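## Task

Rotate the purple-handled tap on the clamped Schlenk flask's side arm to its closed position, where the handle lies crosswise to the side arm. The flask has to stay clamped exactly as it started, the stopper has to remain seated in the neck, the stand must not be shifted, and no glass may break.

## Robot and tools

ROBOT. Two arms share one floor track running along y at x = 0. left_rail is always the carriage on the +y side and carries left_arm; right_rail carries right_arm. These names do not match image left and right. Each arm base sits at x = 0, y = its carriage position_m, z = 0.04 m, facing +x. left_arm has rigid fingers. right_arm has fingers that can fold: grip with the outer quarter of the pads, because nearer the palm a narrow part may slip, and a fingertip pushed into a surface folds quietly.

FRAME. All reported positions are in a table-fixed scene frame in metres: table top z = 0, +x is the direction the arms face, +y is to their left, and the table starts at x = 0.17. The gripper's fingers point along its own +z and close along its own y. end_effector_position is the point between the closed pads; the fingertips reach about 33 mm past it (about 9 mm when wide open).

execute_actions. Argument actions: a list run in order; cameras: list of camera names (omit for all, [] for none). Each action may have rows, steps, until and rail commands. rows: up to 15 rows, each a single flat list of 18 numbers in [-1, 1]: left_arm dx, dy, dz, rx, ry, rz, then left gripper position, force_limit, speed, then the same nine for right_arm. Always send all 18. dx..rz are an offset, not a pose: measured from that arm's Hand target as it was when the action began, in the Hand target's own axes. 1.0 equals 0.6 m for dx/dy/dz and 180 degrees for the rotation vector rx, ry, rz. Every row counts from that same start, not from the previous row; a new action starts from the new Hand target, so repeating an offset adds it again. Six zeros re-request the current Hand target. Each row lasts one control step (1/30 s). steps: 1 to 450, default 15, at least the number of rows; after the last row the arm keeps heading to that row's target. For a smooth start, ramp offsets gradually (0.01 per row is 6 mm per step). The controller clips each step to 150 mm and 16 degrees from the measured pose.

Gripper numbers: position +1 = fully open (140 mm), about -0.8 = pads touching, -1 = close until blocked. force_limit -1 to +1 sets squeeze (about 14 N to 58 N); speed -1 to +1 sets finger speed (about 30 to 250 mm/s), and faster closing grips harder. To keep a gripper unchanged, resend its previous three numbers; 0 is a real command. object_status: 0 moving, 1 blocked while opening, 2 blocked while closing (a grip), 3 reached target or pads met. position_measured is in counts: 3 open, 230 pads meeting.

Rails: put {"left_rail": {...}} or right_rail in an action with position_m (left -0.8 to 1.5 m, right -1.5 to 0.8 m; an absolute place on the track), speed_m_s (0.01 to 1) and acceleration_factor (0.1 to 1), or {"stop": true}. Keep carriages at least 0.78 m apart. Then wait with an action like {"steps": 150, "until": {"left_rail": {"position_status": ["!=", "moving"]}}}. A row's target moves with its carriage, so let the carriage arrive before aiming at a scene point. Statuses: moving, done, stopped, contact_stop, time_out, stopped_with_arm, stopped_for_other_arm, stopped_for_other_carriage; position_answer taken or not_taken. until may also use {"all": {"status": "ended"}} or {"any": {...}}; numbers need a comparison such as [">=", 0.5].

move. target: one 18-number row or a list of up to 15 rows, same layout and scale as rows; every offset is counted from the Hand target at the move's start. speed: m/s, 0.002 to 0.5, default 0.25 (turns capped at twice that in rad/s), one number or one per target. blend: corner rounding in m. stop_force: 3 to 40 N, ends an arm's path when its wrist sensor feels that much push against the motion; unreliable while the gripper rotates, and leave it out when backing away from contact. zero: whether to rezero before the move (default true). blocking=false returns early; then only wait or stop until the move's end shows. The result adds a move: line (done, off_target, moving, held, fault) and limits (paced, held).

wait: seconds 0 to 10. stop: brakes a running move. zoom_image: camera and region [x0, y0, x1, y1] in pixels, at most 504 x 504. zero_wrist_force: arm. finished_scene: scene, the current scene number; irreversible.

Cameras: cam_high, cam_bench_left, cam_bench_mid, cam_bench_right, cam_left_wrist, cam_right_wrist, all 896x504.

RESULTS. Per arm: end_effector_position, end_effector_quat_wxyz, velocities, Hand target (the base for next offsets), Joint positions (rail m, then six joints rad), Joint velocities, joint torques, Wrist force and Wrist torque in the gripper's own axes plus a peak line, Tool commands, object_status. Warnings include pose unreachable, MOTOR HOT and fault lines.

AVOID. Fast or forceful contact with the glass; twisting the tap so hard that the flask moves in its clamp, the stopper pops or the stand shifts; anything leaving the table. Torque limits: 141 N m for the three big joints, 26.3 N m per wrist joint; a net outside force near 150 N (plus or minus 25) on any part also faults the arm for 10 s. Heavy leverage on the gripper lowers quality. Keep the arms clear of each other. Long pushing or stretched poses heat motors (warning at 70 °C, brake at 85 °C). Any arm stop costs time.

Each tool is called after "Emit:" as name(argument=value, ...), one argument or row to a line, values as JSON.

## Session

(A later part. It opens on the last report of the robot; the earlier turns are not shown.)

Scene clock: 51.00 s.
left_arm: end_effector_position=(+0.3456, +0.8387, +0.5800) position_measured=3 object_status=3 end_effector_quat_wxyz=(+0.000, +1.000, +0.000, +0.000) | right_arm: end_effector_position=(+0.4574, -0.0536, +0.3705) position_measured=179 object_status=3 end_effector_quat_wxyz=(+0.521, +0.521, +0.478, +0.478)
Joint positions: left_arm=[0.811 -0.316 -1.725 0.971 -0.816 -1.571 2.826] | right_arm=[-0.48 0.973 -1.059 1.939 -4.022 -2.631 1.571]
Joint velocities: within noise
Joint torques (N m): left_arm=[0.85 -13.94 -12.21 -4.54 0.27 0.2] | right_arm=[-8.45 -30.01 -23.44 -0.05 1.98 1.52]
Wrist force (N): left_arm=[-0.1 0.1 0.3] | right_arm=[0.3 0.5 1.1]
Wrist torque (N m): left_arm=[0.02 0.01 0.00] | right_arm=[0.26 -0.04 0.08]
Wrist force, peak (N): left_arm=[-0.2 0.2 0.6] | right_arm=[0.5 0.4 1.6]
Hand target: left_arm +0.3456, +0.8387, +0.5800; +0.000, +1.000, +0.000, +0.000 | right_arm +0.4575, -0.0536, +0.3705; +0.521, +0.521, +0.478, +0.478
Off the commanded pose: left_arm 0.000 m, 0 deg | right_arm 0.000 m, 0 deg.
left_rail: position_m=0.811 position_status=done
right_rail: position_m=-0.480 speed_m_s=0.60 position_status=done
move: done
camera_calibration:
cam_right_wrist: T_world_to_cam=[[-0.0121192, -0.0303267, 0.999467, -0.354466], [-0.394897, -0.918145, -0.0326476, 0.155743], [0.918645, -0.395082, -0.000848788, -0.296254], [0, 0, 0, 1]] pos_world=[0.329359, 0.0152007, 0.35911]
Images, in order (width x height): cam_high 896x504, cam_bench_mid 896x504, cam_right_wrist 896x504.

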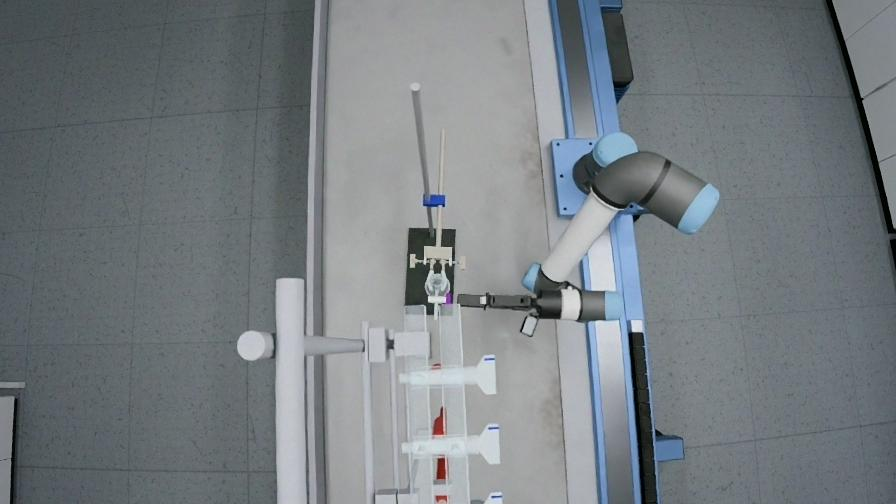

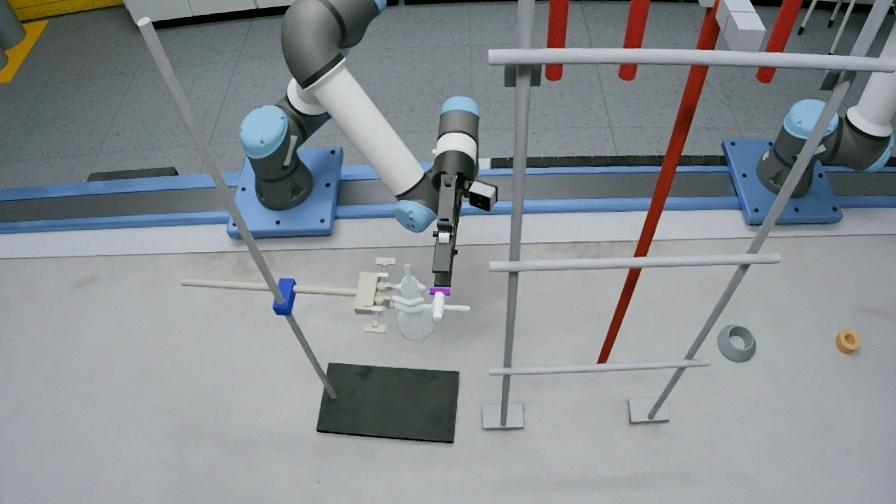

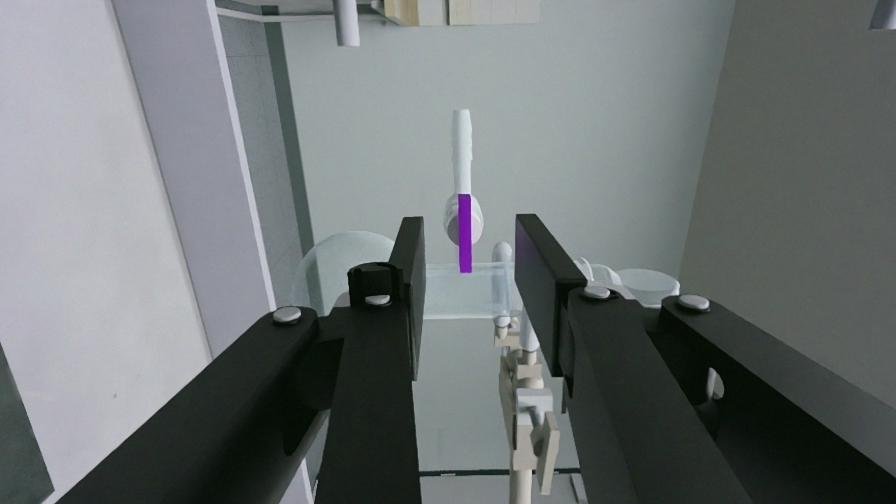

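Emit:
move(
  target=[0, 0, 0, 0, 0, 0, 1, 1, 1, 0, -0.0018, 0.0183, 0, 0, 0, -0.62, -1, -1],
  speed=0.04,
  stop_force=4,
  cameras=["cam_right_wrist", "cam_bench_mid", "cam_high"],
)

Emit:
zoom_image(
  camera="cam_right_wrist",
  region=[410, 170, 530, 290],
)

Emit:
zoom_image(
  camera="cam_high",
  region=[430, 280, 470, 316],
)

Emit:
zoom_image(
  camera="cam_bench_mid",
  region=[410, 260, 470, 320],
)

Scene clock: 58.97 s.
left_arm: end_effector_position=(+0.3456, +0.8387, +0.5800) position_measured=3 object_status=3 end_effector_quat_wxyz=(+0.000, +1.000, +0.000, +0.000) | right_arm: end_effector_position=(+0.4684, -0.0545, +0.3694) position_measured=208 object_status=3 end_effector_quat_wxyz=(+0.521, +0.521, +0.478, +0.478)
Joint positions: left_arm=[0.811 -0.316 -1.725 0.971 -0.816 -1.571 2.826] | right_arm=[-0.48 0.952 -1.053 1.932 -4.021 -2.61 1.571]
Joint velocities: within noise
Joint torques (N m): left_arm=[0.91 -13.86 -12.66 -4.49 0.21 0.12] | right_arm=[-9.21 -30.2 -22.76 -0.15 1.7 1.03]
Wrist force (N): left_arm=[-0.1 0.1 0.4] | right_arm=[0.3 0.3 1.0]
Wrist torque (N m): left_arm=[0.03 0.02 0.00] | right_arm=[0.21 -0.03 0.08]
Wrist force, peak (N): left_arm=[0.1 0.4 0.6] | right_arm=[0.4 0.7 1.6]
Hand target: left_arm +0.3456, +0.8387, +0.5800; +0.000, +1.000, +0.000, +0.000 | right_arm +0.4684, -0.0545, +0.3694; +0.521, +0.521, +0.478, +0.478
Off the commanded pose: left_arm 0.000 m, 0 deg | right_arm 0.000 m, 0 deg.
left_rail: position_m=0.811 position_status=done
right_rail: position_m=-0.480 speed_m_s=0.60 position_status=done
move: done
camera_calibration:
cam_right_wrist: T_world_to_cam=[[-0.0121215, -0.03034, 0.999466, -0.353283], [-0.394897, -0.918145, -0.0326607, 0.159194], [0.918645, -0.395082, -0.0008519, -0.306793], [0, 0, 0, 1]] pos_world=[0.340417, 0.0142354, 0.358033]
Images, in order (width x height): cam_high 896x504, cam_bench_mid 896x504, cam_right_wrist 896x504.

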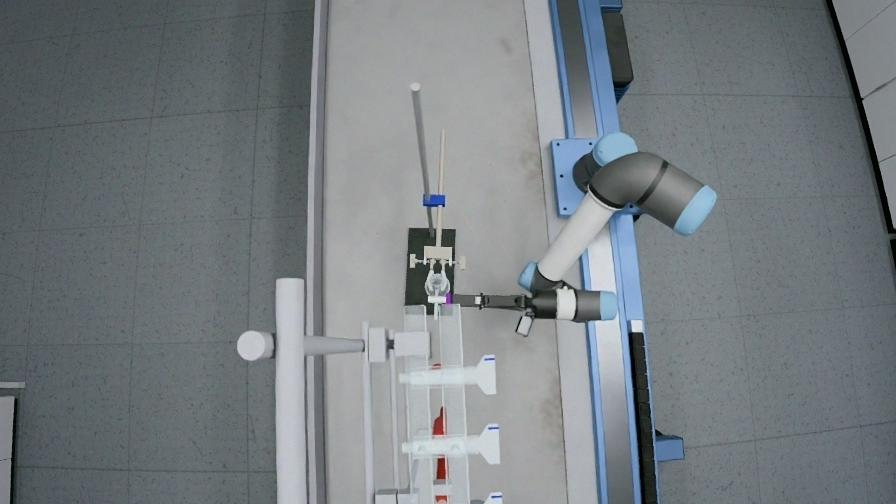

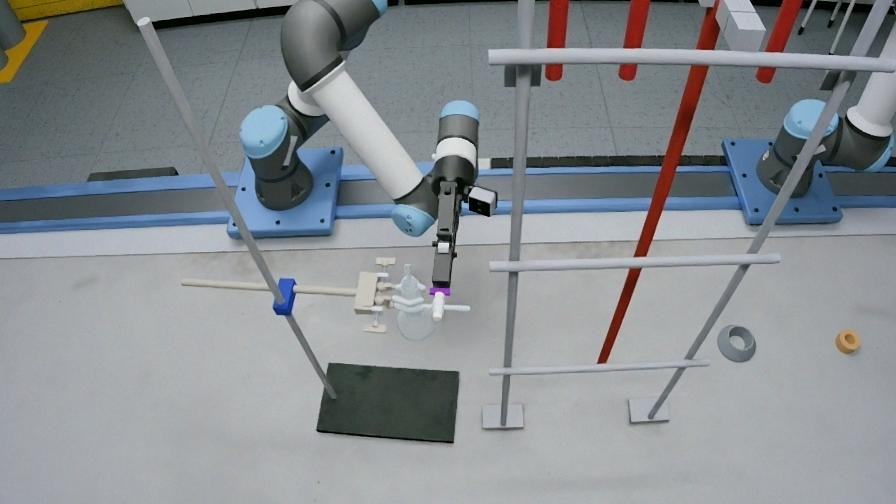

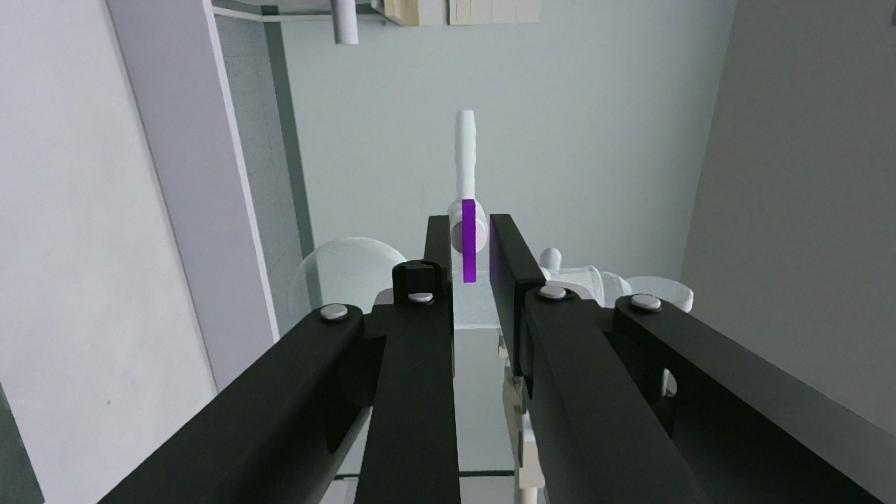

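Scaled by 4.200.

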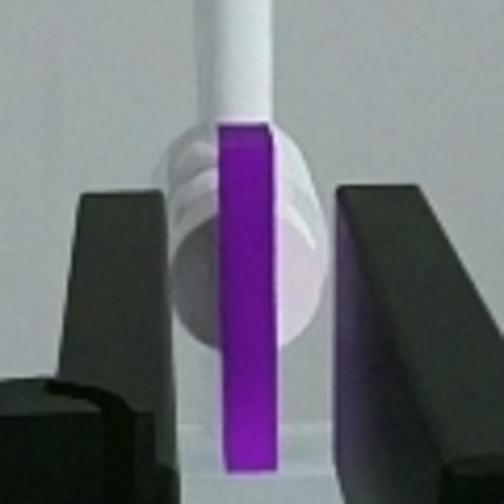

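Scaled by 12.600.

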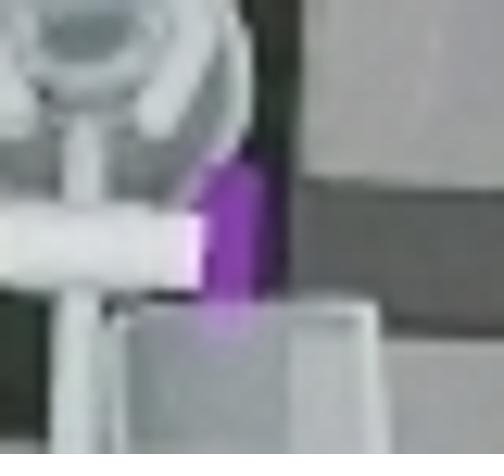

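Scaled by 8.400.

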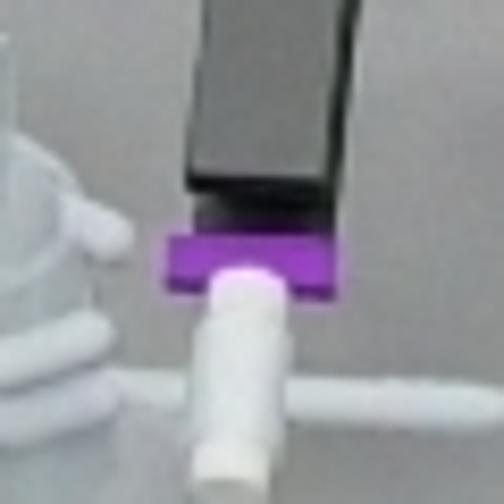

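Emit:
move(
  target=[0, 0, 0, 0, 0, 0, 1, 1, 1, 0, -0.0004, 0.01, 0, 0, 0, -0.62, -1, -1],
  speed=0.02,
  stop_force=4,
  cameras=["cam_right_wrist", "cam_bench_mid", "cam_high"],
)

Emit:
zoom_image(
  camera="cam_right_wrist",
  region=[410, 170, 530, 290],
)

Emit:
zoom_image(
  camera="cam_high",
  region=[430, 280, 470, 316],
)

Emit:
zoom_image(
  camera="cam_bench_mid",
  region=[410, 260, 470, 320],
)

Scene clock: 64.00 s.
left_arm: end_effector_position=(+0.3456, +0.8387, +0.5800) position_measured=3 object_status=3 end_effector_quat_wxyz=(+0.000, +1.000, +0.000, +0.000) | right_arm: end_effector_position=(+0.4744, -0.0551, +0.3692) position_measured=208 object_status=3 end_effector_quat_wxyz=(+0.521, +0.521, +0.478, +0.478)
Joint positions: left_arm=[0.811 -0.316 -1.725 0.971 -0.816 -1.571 2.826] | right_arm=[-0.48 0.941 -1.05 1.927 -4.019 -2.599 1.571]
Joint velocities: within noise
Joint torques (N m): left_arm=[0.33 -14.28 -12.74 -4.63 0.19 0.2] | right_arm=[-9.11 -30.64 -22.37 -0.23 1.88 -1.81]
Wrist force (N): left_arm=[0.0 0.3 0.4] | right_arm=[0.6 0.7 1.2]
Wrist torque (N m): left_arm=[0.05 -0.01 0.00] | right_arm=[0.29 -0.09 0.08]
Wrist force, peak (N): left_arm=[0.0 0.0 0.7] | right_arm=[0.4 0.6 1.5]
Hand target: left_arm +0.3456, +0.8387, +0.5800; +0.000, +1.000, +0.000, +0.000 | right_arm +0.4744, -0.0551, +0.3692; +0.521, +0.521, +0.478, +0.478
Off the commanded pose: left_arm 0.000 m, 0 deg | right_arm 0.000 m, 0 deg.
left_rail: position_m=0.811 position_status=done
right_rail: position_m=-0.480 speed_m_s=0.60 position_status=done
move: done
camera_calibration:
cam_right_wrist: T_world_to_cam=[[-0.012121, -0.0303303, 0.999466, -0.352987], [-0.394897, -0.918145, -0.0326516, 0.161062], [0.918645, -0.395082, -0.000848459, -0.312492], [0, 0, 0, 1]] pos_world=[0.346394, 0.013712, 0.357792]
Images, in order (width x height): cam_high 896x504, cam_bench_mid 896x504, cam_right_wrist 896x504.

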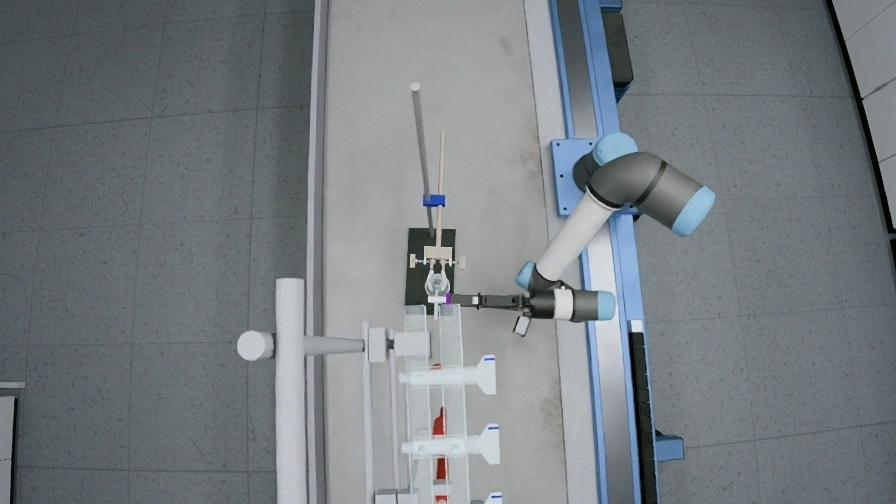

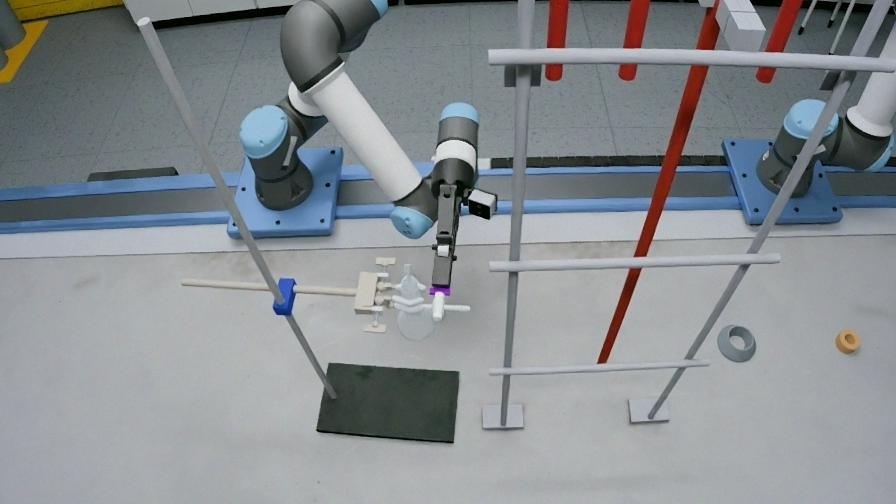

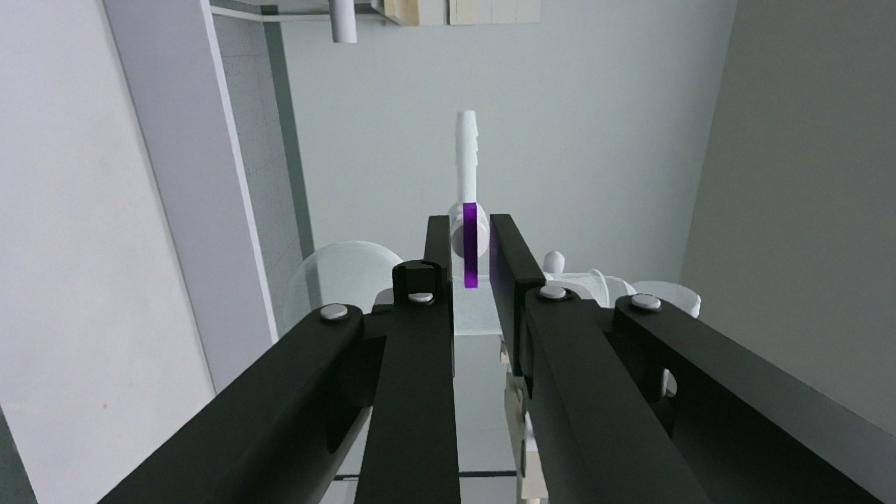

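Scaled by 4.200.

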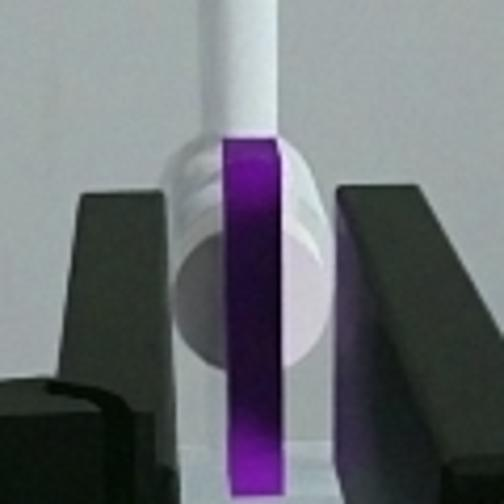

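Scaled by 12.600.

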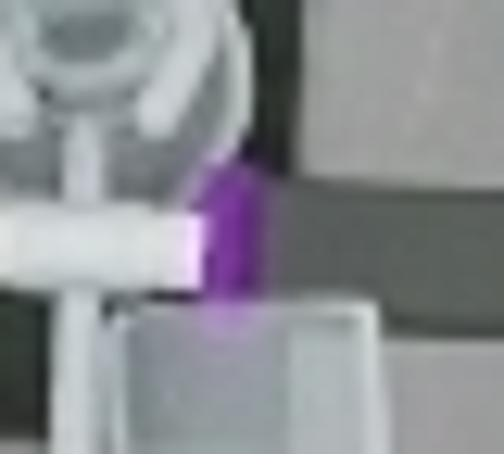

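Scaled by 8.400.

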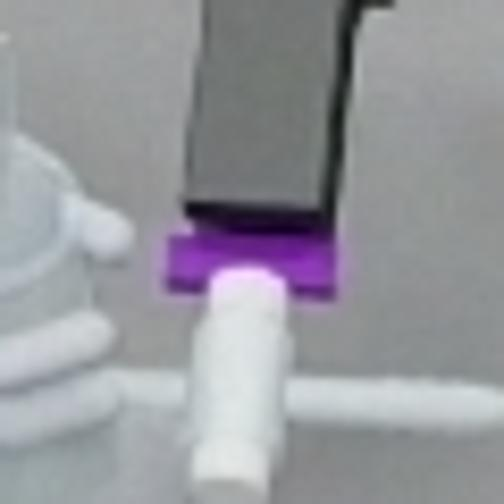

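Emit:
execute_actions(
  actions=[],
  cameras=["cam_right_wrist", "cam_high", "cam_bench_mid"],
)

Scene clock: 73.00 s.
left_arm: end_effector_position=(+0.3456, +0.8387, +0.5800) position_measured=3 object_status=3 end_effector_quat_wxyz=(+0.000, +1.000, +0.000, +0.000) | right_arm: end_effector_position=(+0.4744, -0.0551, +0.3692) position_measured=208 object_status=3 end_effector_quat_wxyz=(+0.521, +0.521, +0.478, +0.478)
Joint positions: left_arm=[0.811 -0.316 -1.725 0.971 -0.816 -1.571 2.826] | right_arm=[-0.48 0.941 -1.05 1.927 -4.019 -2.599 1.571]
Joint velocities: within noise
Joint torques (N m): left_arm=[1.14 -14.11 -12.53 -4.55 0.33 0.15] | right_arm=[-9.31 -31.33 -17.31 -0.57 1.52 -1.67]
Wrist force (N): left_arm=[-0.3 0.3 0.3] | right_arm=[0.5 0.4 1.4]
Wrist torque (N m): left_arm=[0.06 0.06 0.00] | right_arm=[0.24 -0.07 0.07]
Wrist force, peak (N): left_arm=[-0.2 0.2 0.6] | right_arm=[0.6 0.2 1.7]
Hand target: left_arm +0.3456, +0.8387, +0.5800; +0.000, +1.000, +0.000, +0.000 | right_arm +0.4744, -0.0551, +0.3692; +0.521, +0.521, +0.478, +0.478
Tool commands: left_gripper/position=+1.0 left_gripper/force_limit=+1.0 left_gripper/speed=+1.0 right_gripper/position=-0.62 right_gripper/force_limit=-1.0 right_gripper/speed=-1.0
Off the commanded pose: left_arm 0.000 m, 0 deg | right_arm 0.000 m, 0 deg.
left_rail: position_m=0.811 position_status=done
right_rail: position_m=-0.480 speed_m_s=0.60 position_status=done
camera_calibration:
cam_right_wrist: T_world_to_cam=[[-0.0121212, -0.0303305, 0.999466, -0.352987], [-0.394898, -0.918145, -0.0326518, 0.161062], [0.918645, -0.395083, -0.000848382, -0.312493], [0, 0, 0, 1]] pos_world=[0.346394, 0.0137118, 0.357792]
Images, in order (width x height): cam_high 896x504, cam_bench_mid 896x504, cam_right_wrist 896x504.

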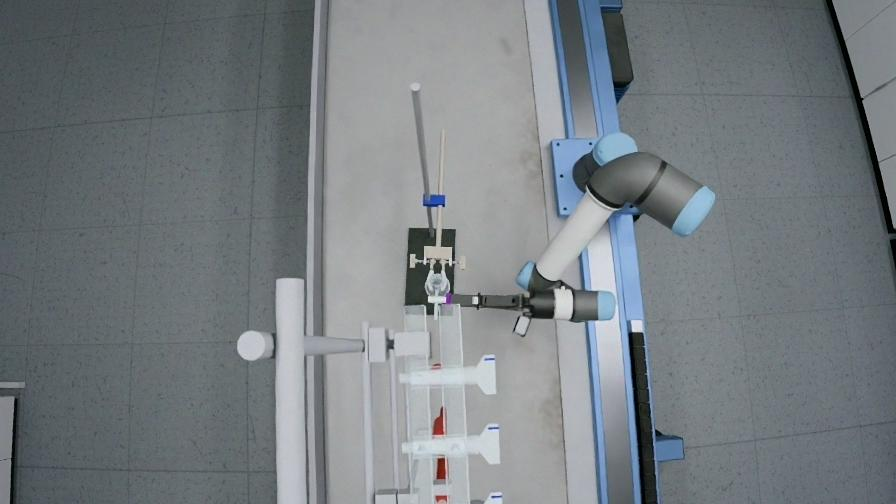

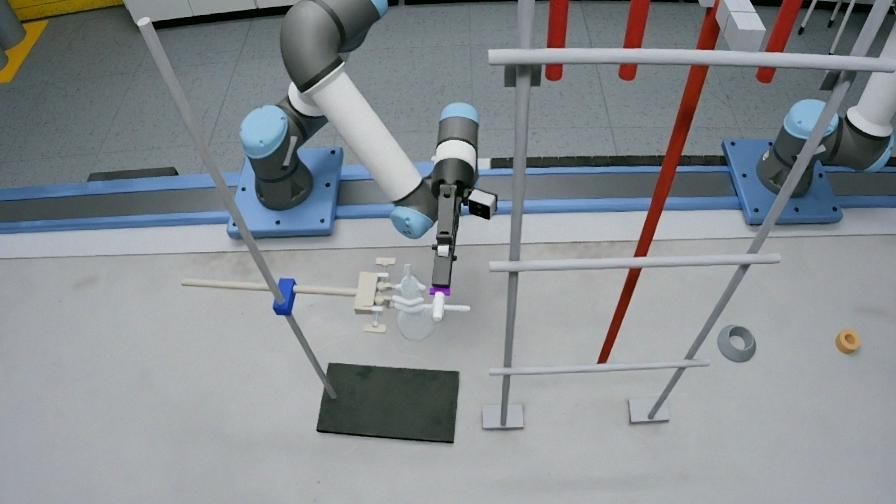

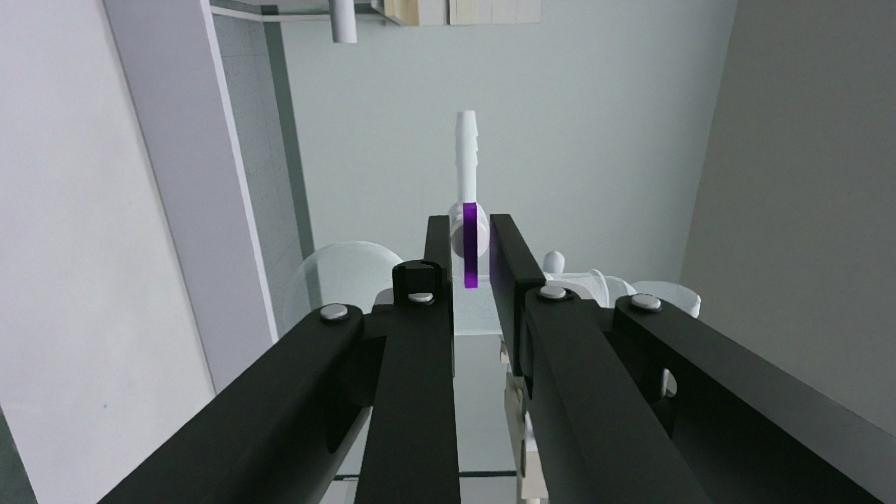

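Emit:
move(
  target=[0,0,0,0,0,0,1,1,1, 0,0,0.0125,0,0,0,-0.62,-1,-1],
  speed=0.02,
  stop_force=4,
  cameras=["cam_right_wrist", "cam_high", "cam_bench_mid"],
)

Emit:
zoom_image(
  camera="cam_high",
  region=[425, 280, 475, 316],
)

Emit:
zoom_image(
  camera="cam_bench_mid",
  region=[405, 260, 475, 325],
)

Emit:
zoom_image(
  camera="cam_right_wrist",
  region=[400, 180, 540, 310],
)

Scene clock: 74.87 s.
left_arm: end_effector_position=(+0.3456, +0.8387, +0.5800) position_measured=3 object_status=3 end_effector_quat_wxyz=(+0.000, +1.000, +0.000, +0.000) | right_arm: end_effector_position=(+0.4819, -0.0557, +0.3692) position_measured=208 object_status=3 end_effector_quat_wxyz=(+0.521, +0.521, +0.478, +0.478)
Joint positions: left_arm=[0.811 -0.316 -1.725 0.971 -0.816 -1.571 2.826] | right_arm=[-0.48 0.927 -1.046 1.921 -4.016 -2.585 1.571]
Joint velocities: within noise
Joint torques (N m): left_arm=[0.49 -14.64 -12.03 -4.53 0.34 0.11] | right_arm=[-9.44 -30.87 -22.66 -0.28 1.65 -1.63]
Wrist force (N): left_arm=[-0.2 0.1 0.4] | right_arm=[0.6 0.3 1.1]
Wrist torque (N m): left_arm=[0.01 0.05 0.00] | right_arm=[0.20 -0.10 0.08]
Wrist force, peak (N): left_arm=[-0.1 0.3 0.6] | right_arm=[0.5 0.3 1.5]
Hand target: left_arm +0.3456, +0.8387, +0.5800; +0.000, +1.000, +0.000, +0.000 | right_arm +0.4819, -0.0557, +0.3692; +0.521, +0.521, +0.478, +0.478
Off the commanded pose: left_arm 0.000 m, 0 deg | right_arm 0.000 m, 0 deg.
left_rail: position_m=0.811 position_status=done
right_rail: position_m=-0.480 speed_m_s=0.60 position_status=done
move: done
camera_calibration:
cam_right_wrist: T_world_to_cam=[[-0.0121206, -0.030328, 0.999467, -0.352916], [-0.394897, -0.918145, -0.0326493, 0.163411], [0.918645, -0.395082, -0.000847985, -0.319615], [0, 0, 0, 1]] pos_world=[0.353866, 0.0130577, 0.357792]
Images, in order (width x height): cam_high 896x504, cam_bench_mid 896x504, cam_right_wrist 896x504.

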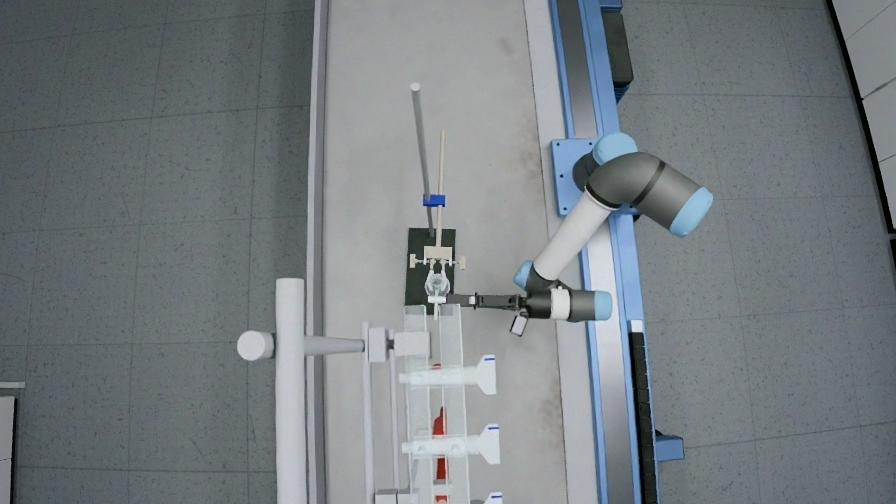

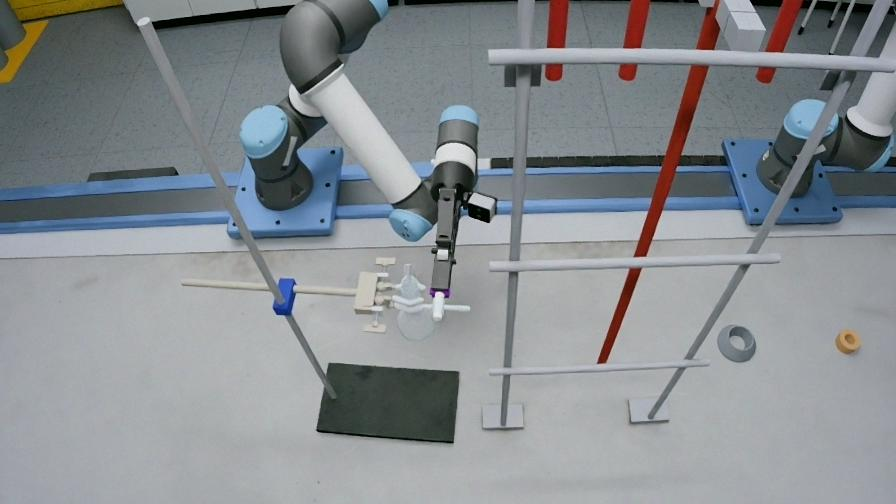

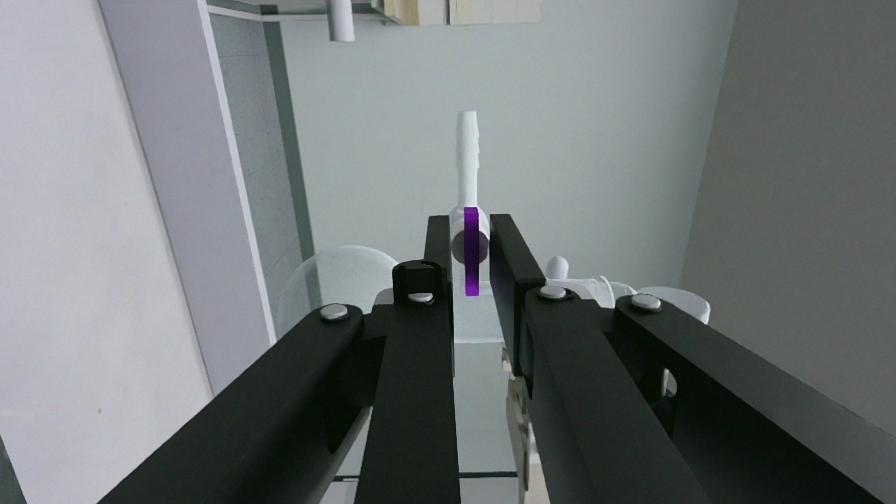

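Scaled by 10.080.

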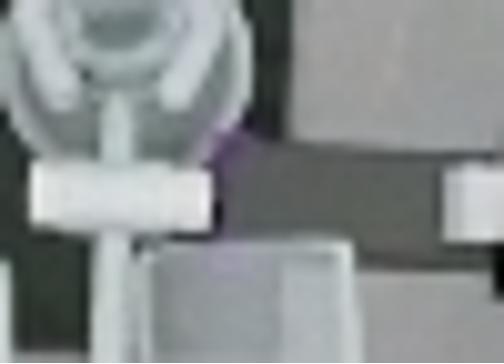

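Scaled by 7.200.

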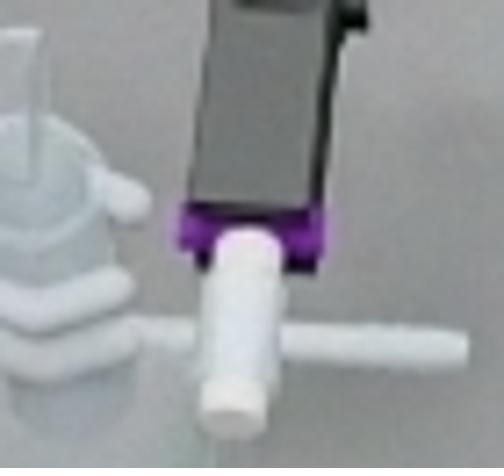

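Scaled by 3.600.

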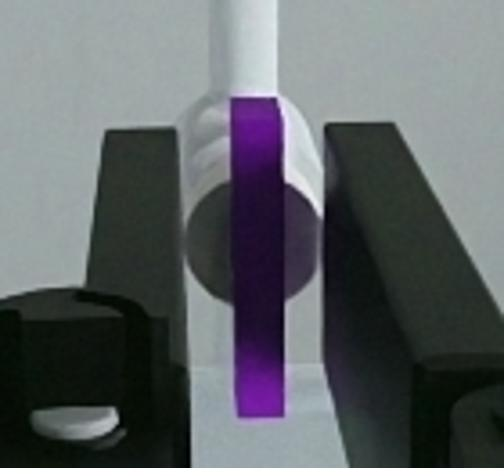

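Emit:
execute_actions(
  actions=[
    {"rows": [[0,0,0,0,0,0,1,1,1, 0,0,0,0,0,0,-1,-1,-1]], "steps": 30},
  ],
  cameras=["cam_right_wrist", "cam_bench_mid"],
)

Emit:
zoom_image(
  camera="cam_right_wrist",
  region=[400, 180, 540, 310],
)

Emit:
zoom_image(
  camera="cam_bench_mid",
  region=[405, 260, 475, 325],
)

Scene clock: 76.87 s.
left_arm: end_effector_position=(+0.3456, +0.8387, +0.5800) position_measured=3 object_status=3 end_effector_quat_wxyz=(+0.000, +1.000, +0.000, +0.000) | right_arm: end_effector_position=(+0.4819, -0.0557, +0.3692) position_measured=223 object_status=2 end_effector_quat_wxyz=(+0.521, +0.521, +0.478, +0.478)
Joint positions: left_arm=[0.811 -0.316 -1.725 0.971 -0.816 -1.571 2.826] | right_arm=[-0.48 0.927 -1.046 1.921 -4.016 -2.585 1.571]
Joint velocities: within noise
Joint torques (N m): left_arm=[0.94 -14.77 -12.11 -4.49 0.27 0.13] | right_arm=[-8.76 -30.24 -19.2 -0.54 -0.5 -1.28]
Wrist force (N): left_arm=[0.1 -0.2 0.6] | right_arm=[0.5 3.1 0.9]
Wrist torque (N m): left_arm=[-0.04 -0.01 0.00] | right_arm=[0.08 -0.01 0.01]
Wrist force, peak (N): left_arm=[0.1 -0.2 0.6] | right_arm=[0.9 3.4 1.1]
Hand target: left_arm +0.3456, +0.8387, +0.5800; +0.000, +1.000, +0.000, +0.000 | right_arm +0.4819, -0.0557, +0.3692; +0.521, +0.521, +0.478, +0.478
Off the commanded pose: left_arm 0.000 m, 0 deg | right_arm 0.000 m, 0 deg.
left_rail: position_m=0.811 position_status=done
right_rail: position_m=-0.480 speed_m_s=0.60 position_status=done
camera_calibration:
cam_right_wrist: T_world_to_cam=[[-0.0121203, -0.0303279, 0.999467, -0.352916], [-0.394892, -0.918147, -0.0326491, 0.16341], [0.918647, -0.395077, -0.000847998, -0.319616], [0, 0, 0, 1]] pos_world=[0.353866, 0.0130584, 0.357792]
Images, in order (width x height): cam_bench_mid 896x504, cam_right_wrist 896x504.

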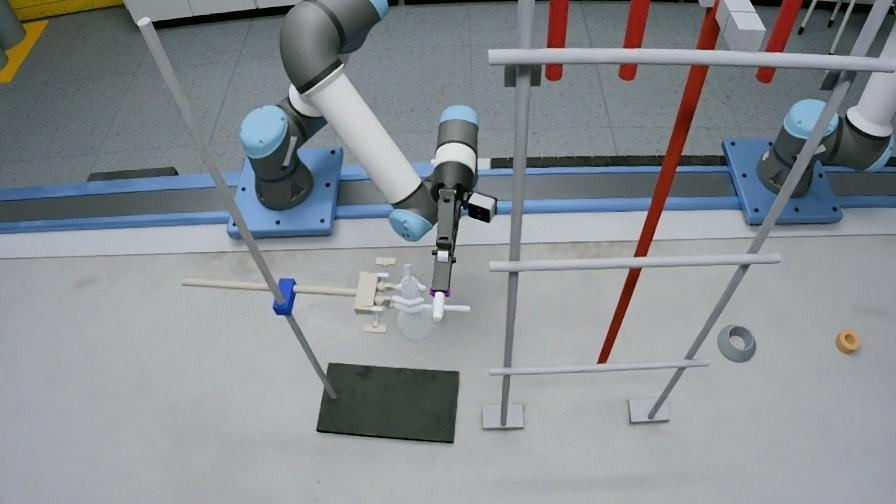

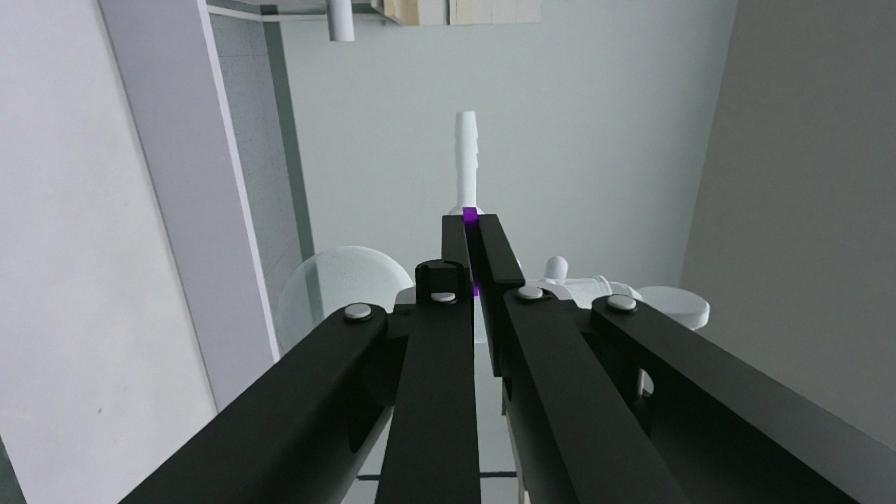

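Scaled by 3.600.

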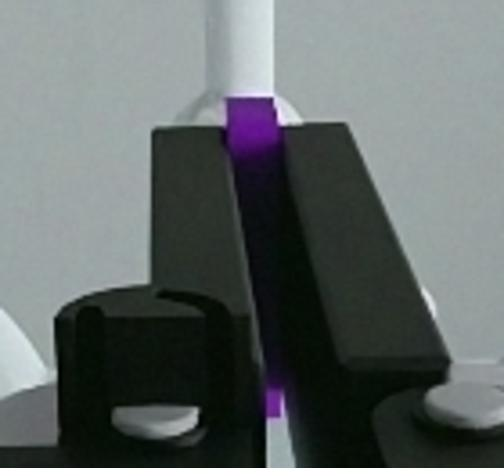

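Scaled by 7.200.

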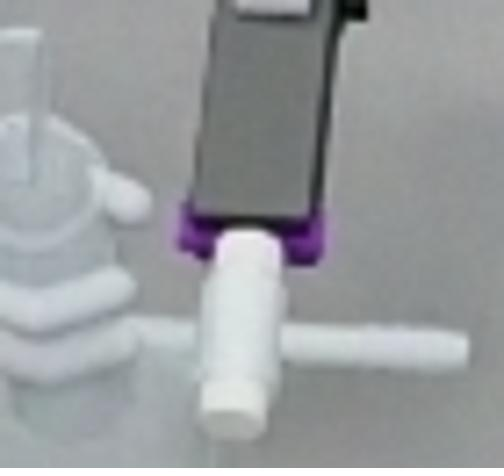

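Emit:
move(
  target=[0,0,0,0,0,0,1,1,1, 0,0.0004,0,0,0,0.04,-1,-1,-1],
  speed=0.05,
  cameras=["cam_right_wrist", "cam_bench_mid"],
)

Emit:
zoom_image(
  camera="cam_bench_mid",
  region=[405, 260, 475, 325],
)

Emit:
zoom_image(
  camera="cam_right_wrist",
  region=[400, 180, 540, 310],
)

Scene clock: 80.17 s.
left_arm: end_effector_position=(+0.3456, +0.8387, +0.5800) position_measured=3 object_status=3 end_effector_quat_wxyz=(+0.000, +1.000, +0.000, +0.000) | right_arm: end_effector_position=(+0.4819, -0.0557, +0.3694) position_measured=223 object_status=2 end_effector_quat_wxyz=(+0.490, +0.550, +0.444, +0.509)
Joint positions: left_arm=[0.811 -0.316 -1.725 0.971 -0.816 -1.571 2.826] | right_arm=[-0.48 0.927 -1.047 1.921 -4.016 -2.585 1.696]
Joint velocities: within noise
Joint torques (N m): left_arm=[1.32 -14.66 -12.56 -4.6 0.37 0.14] | right_arm=[-7.4 -44.75 -14.26 0.09 -0.48 2.4]
Wrist force (N): left_arm=[0.1 0.3 0.3] | right_arm=[2.1 2.4 0.8]
Wrist torque (N m): left_arm=[0.07 -0.02 0.00] | right_arm=[0.11 -0.18 -0.08]
Wrist force, peak (N): left_arm=[0.0 0.3 0.6] | right_arm=[1.0 3.8 1.0]
Hand target: left_arm +0.3456, +0.8387, +0.5800; +0.000, +1.000, +0.000, +0.000 | right_arm +0.4819, -0.0557, +0.3694; +0.490, +0.550, +0.444, +0.509
Off the commanded pose: left_arm 0.000 m, 0 deg | right_arm 0.000 m, 0 deg.
left_rail: position_m=0.811 position_status=done
right_rail: position_m=-0.480 speed_m_s=0.60 position_status=done
move: done
camera_calibration:
cam_right_wrist: T_world_to_cam=[[-0.0230652, -0.154701, 0.987692, -0.350486], [-0.393885, -0.906638, -0.151204, 0.207383], [0.91887, -0.392524, -0.0400226, -0.305112], [0, 0, 0, 1]] pos_world=[0.353959, 0.0140366, 0.365318]
Images, in order (width x height): cam_bench_mid 896x504, cam_right_wrist 896x504.

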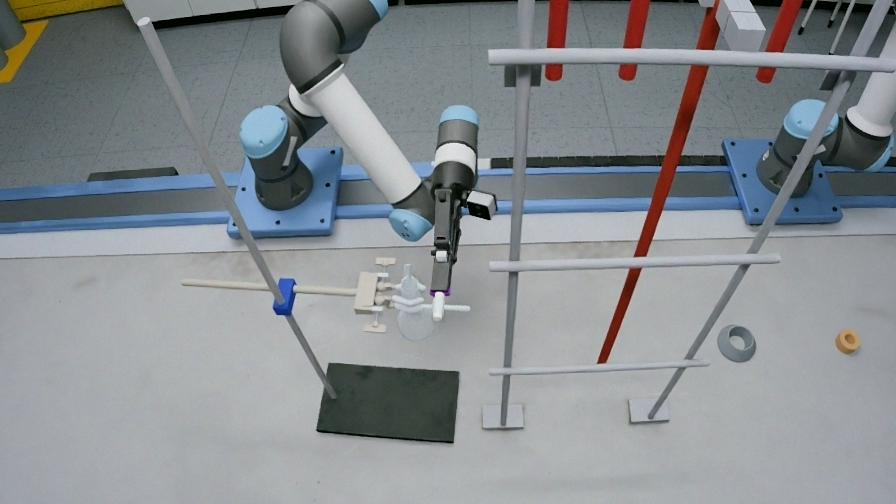

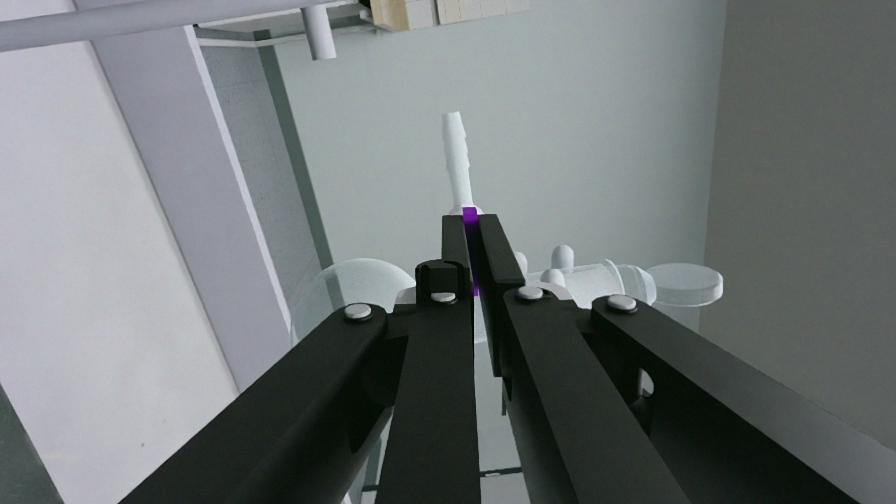

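Scaled by 7.200.

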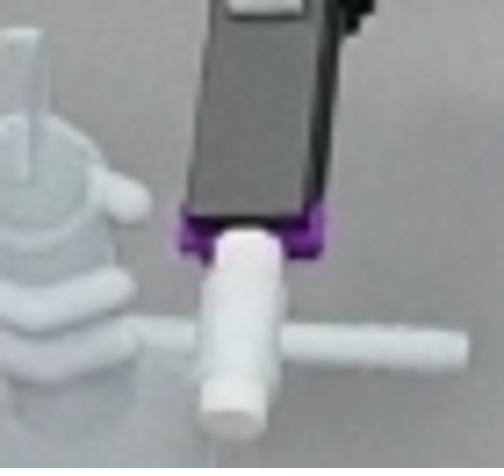

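Scaled by 3.600.

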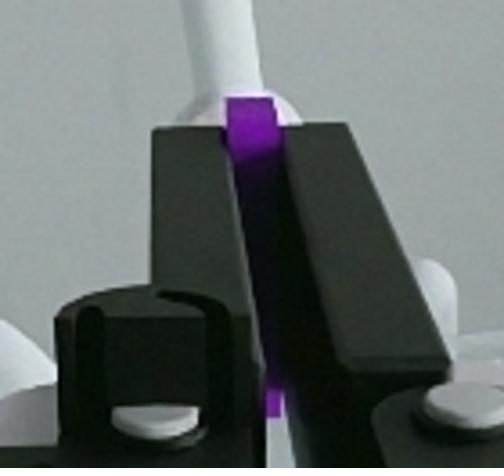

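Emit:
move(
  target=[0,0,0,0,0,0,1,1,1, 0,0,0,0,0,0.1,-1,-1,-1],
  speed=0.08,
  cameras=["cam_right_wrist", "cam_bench_mid"],
)

Emit:
zoom_image(
  camera="cam_bench_mid",
  region=[405, 260, 475, 325],
)

Emit:
zoom_image(
  camera="cam_right_wrist",
  region=[400, 180, 540, 310],
)

Scene clock: 83.43 s.
left_arm: end_effector_position=(+0.3456, +0.8387, +0.5800) position_measured=3 object_status=3 end_effector_quat_wxyz=(+0.000, +1.000, +0.000, +0.000) | right_arm: end_effector_position=(+0.4819, -0.0557, +0.3694) position_measured=223 object_status=2 end_effector_quat_wxyz=(+0.405, +0.613, +0.353, +0.580)
Joint positions: left_arm=[0.811 -0.316 -1.725 0.971 -0.816 -1.571 2.826] | right_arm=[-0.48 0.927 -1.047 1.921 -4.016 -2.585 2.01]
Joint velocities: within noise
Joint torques (N m): left_arm=[1.17 -14.97 -12.14 -4.55 0.37 0.18] | right_arm=[-4.75 -44.47 -8.4 0.26 -0.25 2.67]
Wrist force (N): left_arm=[-0.2 0.0 0.5] | right_arm=[3.4 2.3 1.5]
Wrist torque (N m): left_arm=[0.00 0.03 0.00] | right_arm=[0.10 -0.30 -0.11]
Wrist force, peak (N): left_arm=[0.2 0.4 0.6] | right_arm=[3.4 2.3 1.5]
Hand target: left_arm +0.3456, +0.8387, +0.5800; +0.000, +1.000, +0.000, +0.000 | right_arm +0.4819, -0.0557, +0.3694; +0.405, +0.613, +0.352, +0.580
Off the commanded pose: left_arm 0.000 m, 0 deg | right_arm 0.000 m, 0 deg.
left_rail: position_m=0.811 position_status=done
right_rail: position_m=-0.480 speed_m_s=0.60 position_status=done
move: done
camera_calibration:
cam_right_wrist: T_world_to_cam=[[-0.0489875, -0.451124, 0.891116, -0.318796], [-0.385812, -0.814391, -0.433492, 0.312897], [0.921276, -0.365039, -0.134154, -0.26997], [0, 0, 0, 1]] pos_world=[0.353819, 0.0124545, 0.383505]
Images, in order (width x height): cam_bench_mid 896x504, cam_right_wrist 896x504.

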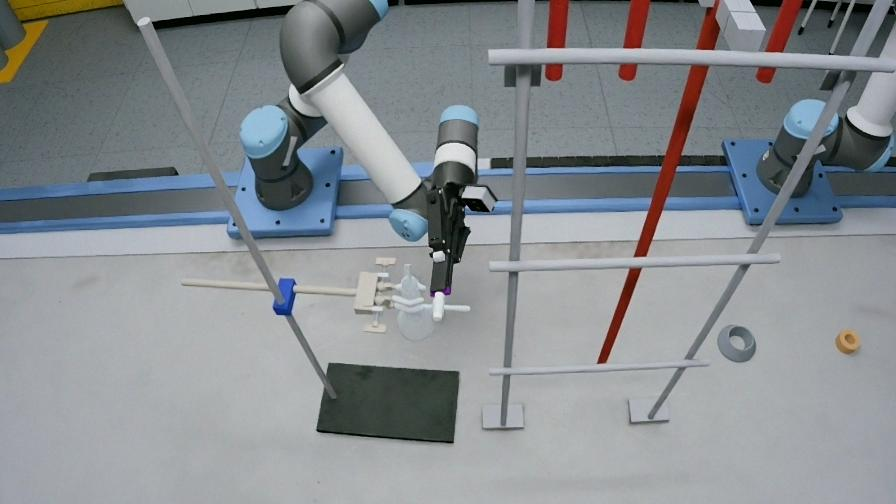

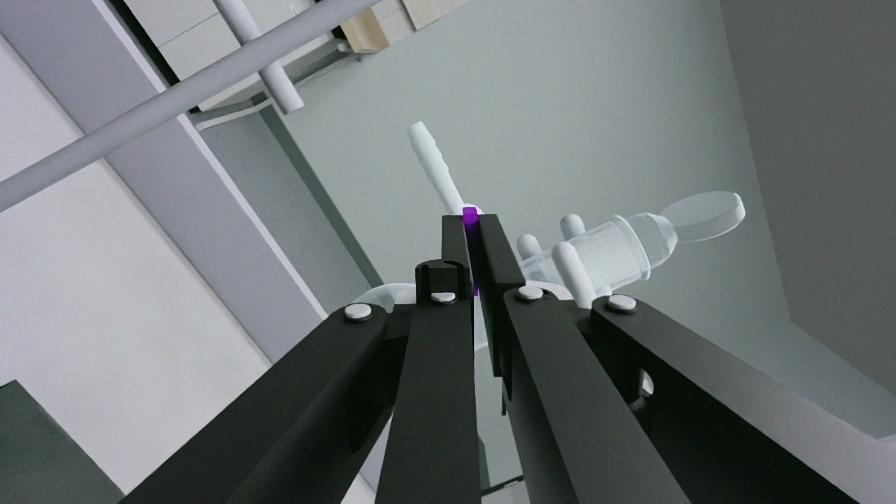

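Scaled by 7.200.

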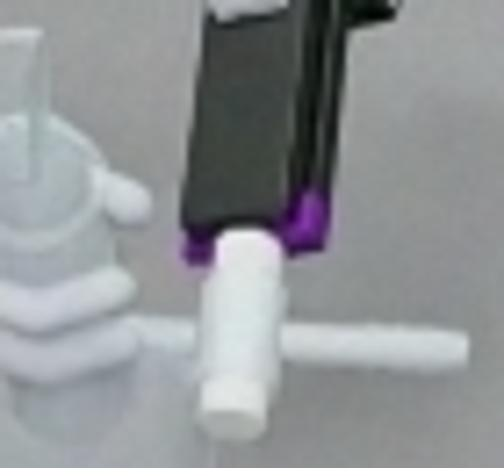

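Scaled by 3.600.

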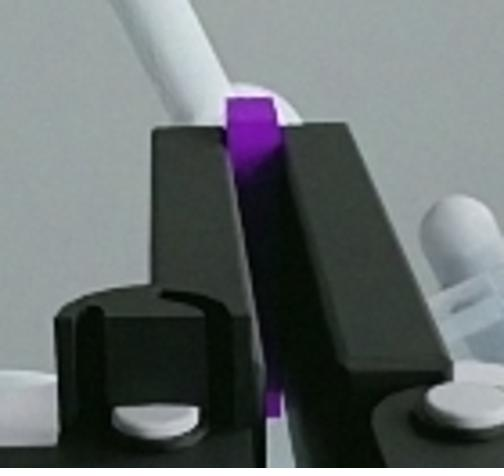

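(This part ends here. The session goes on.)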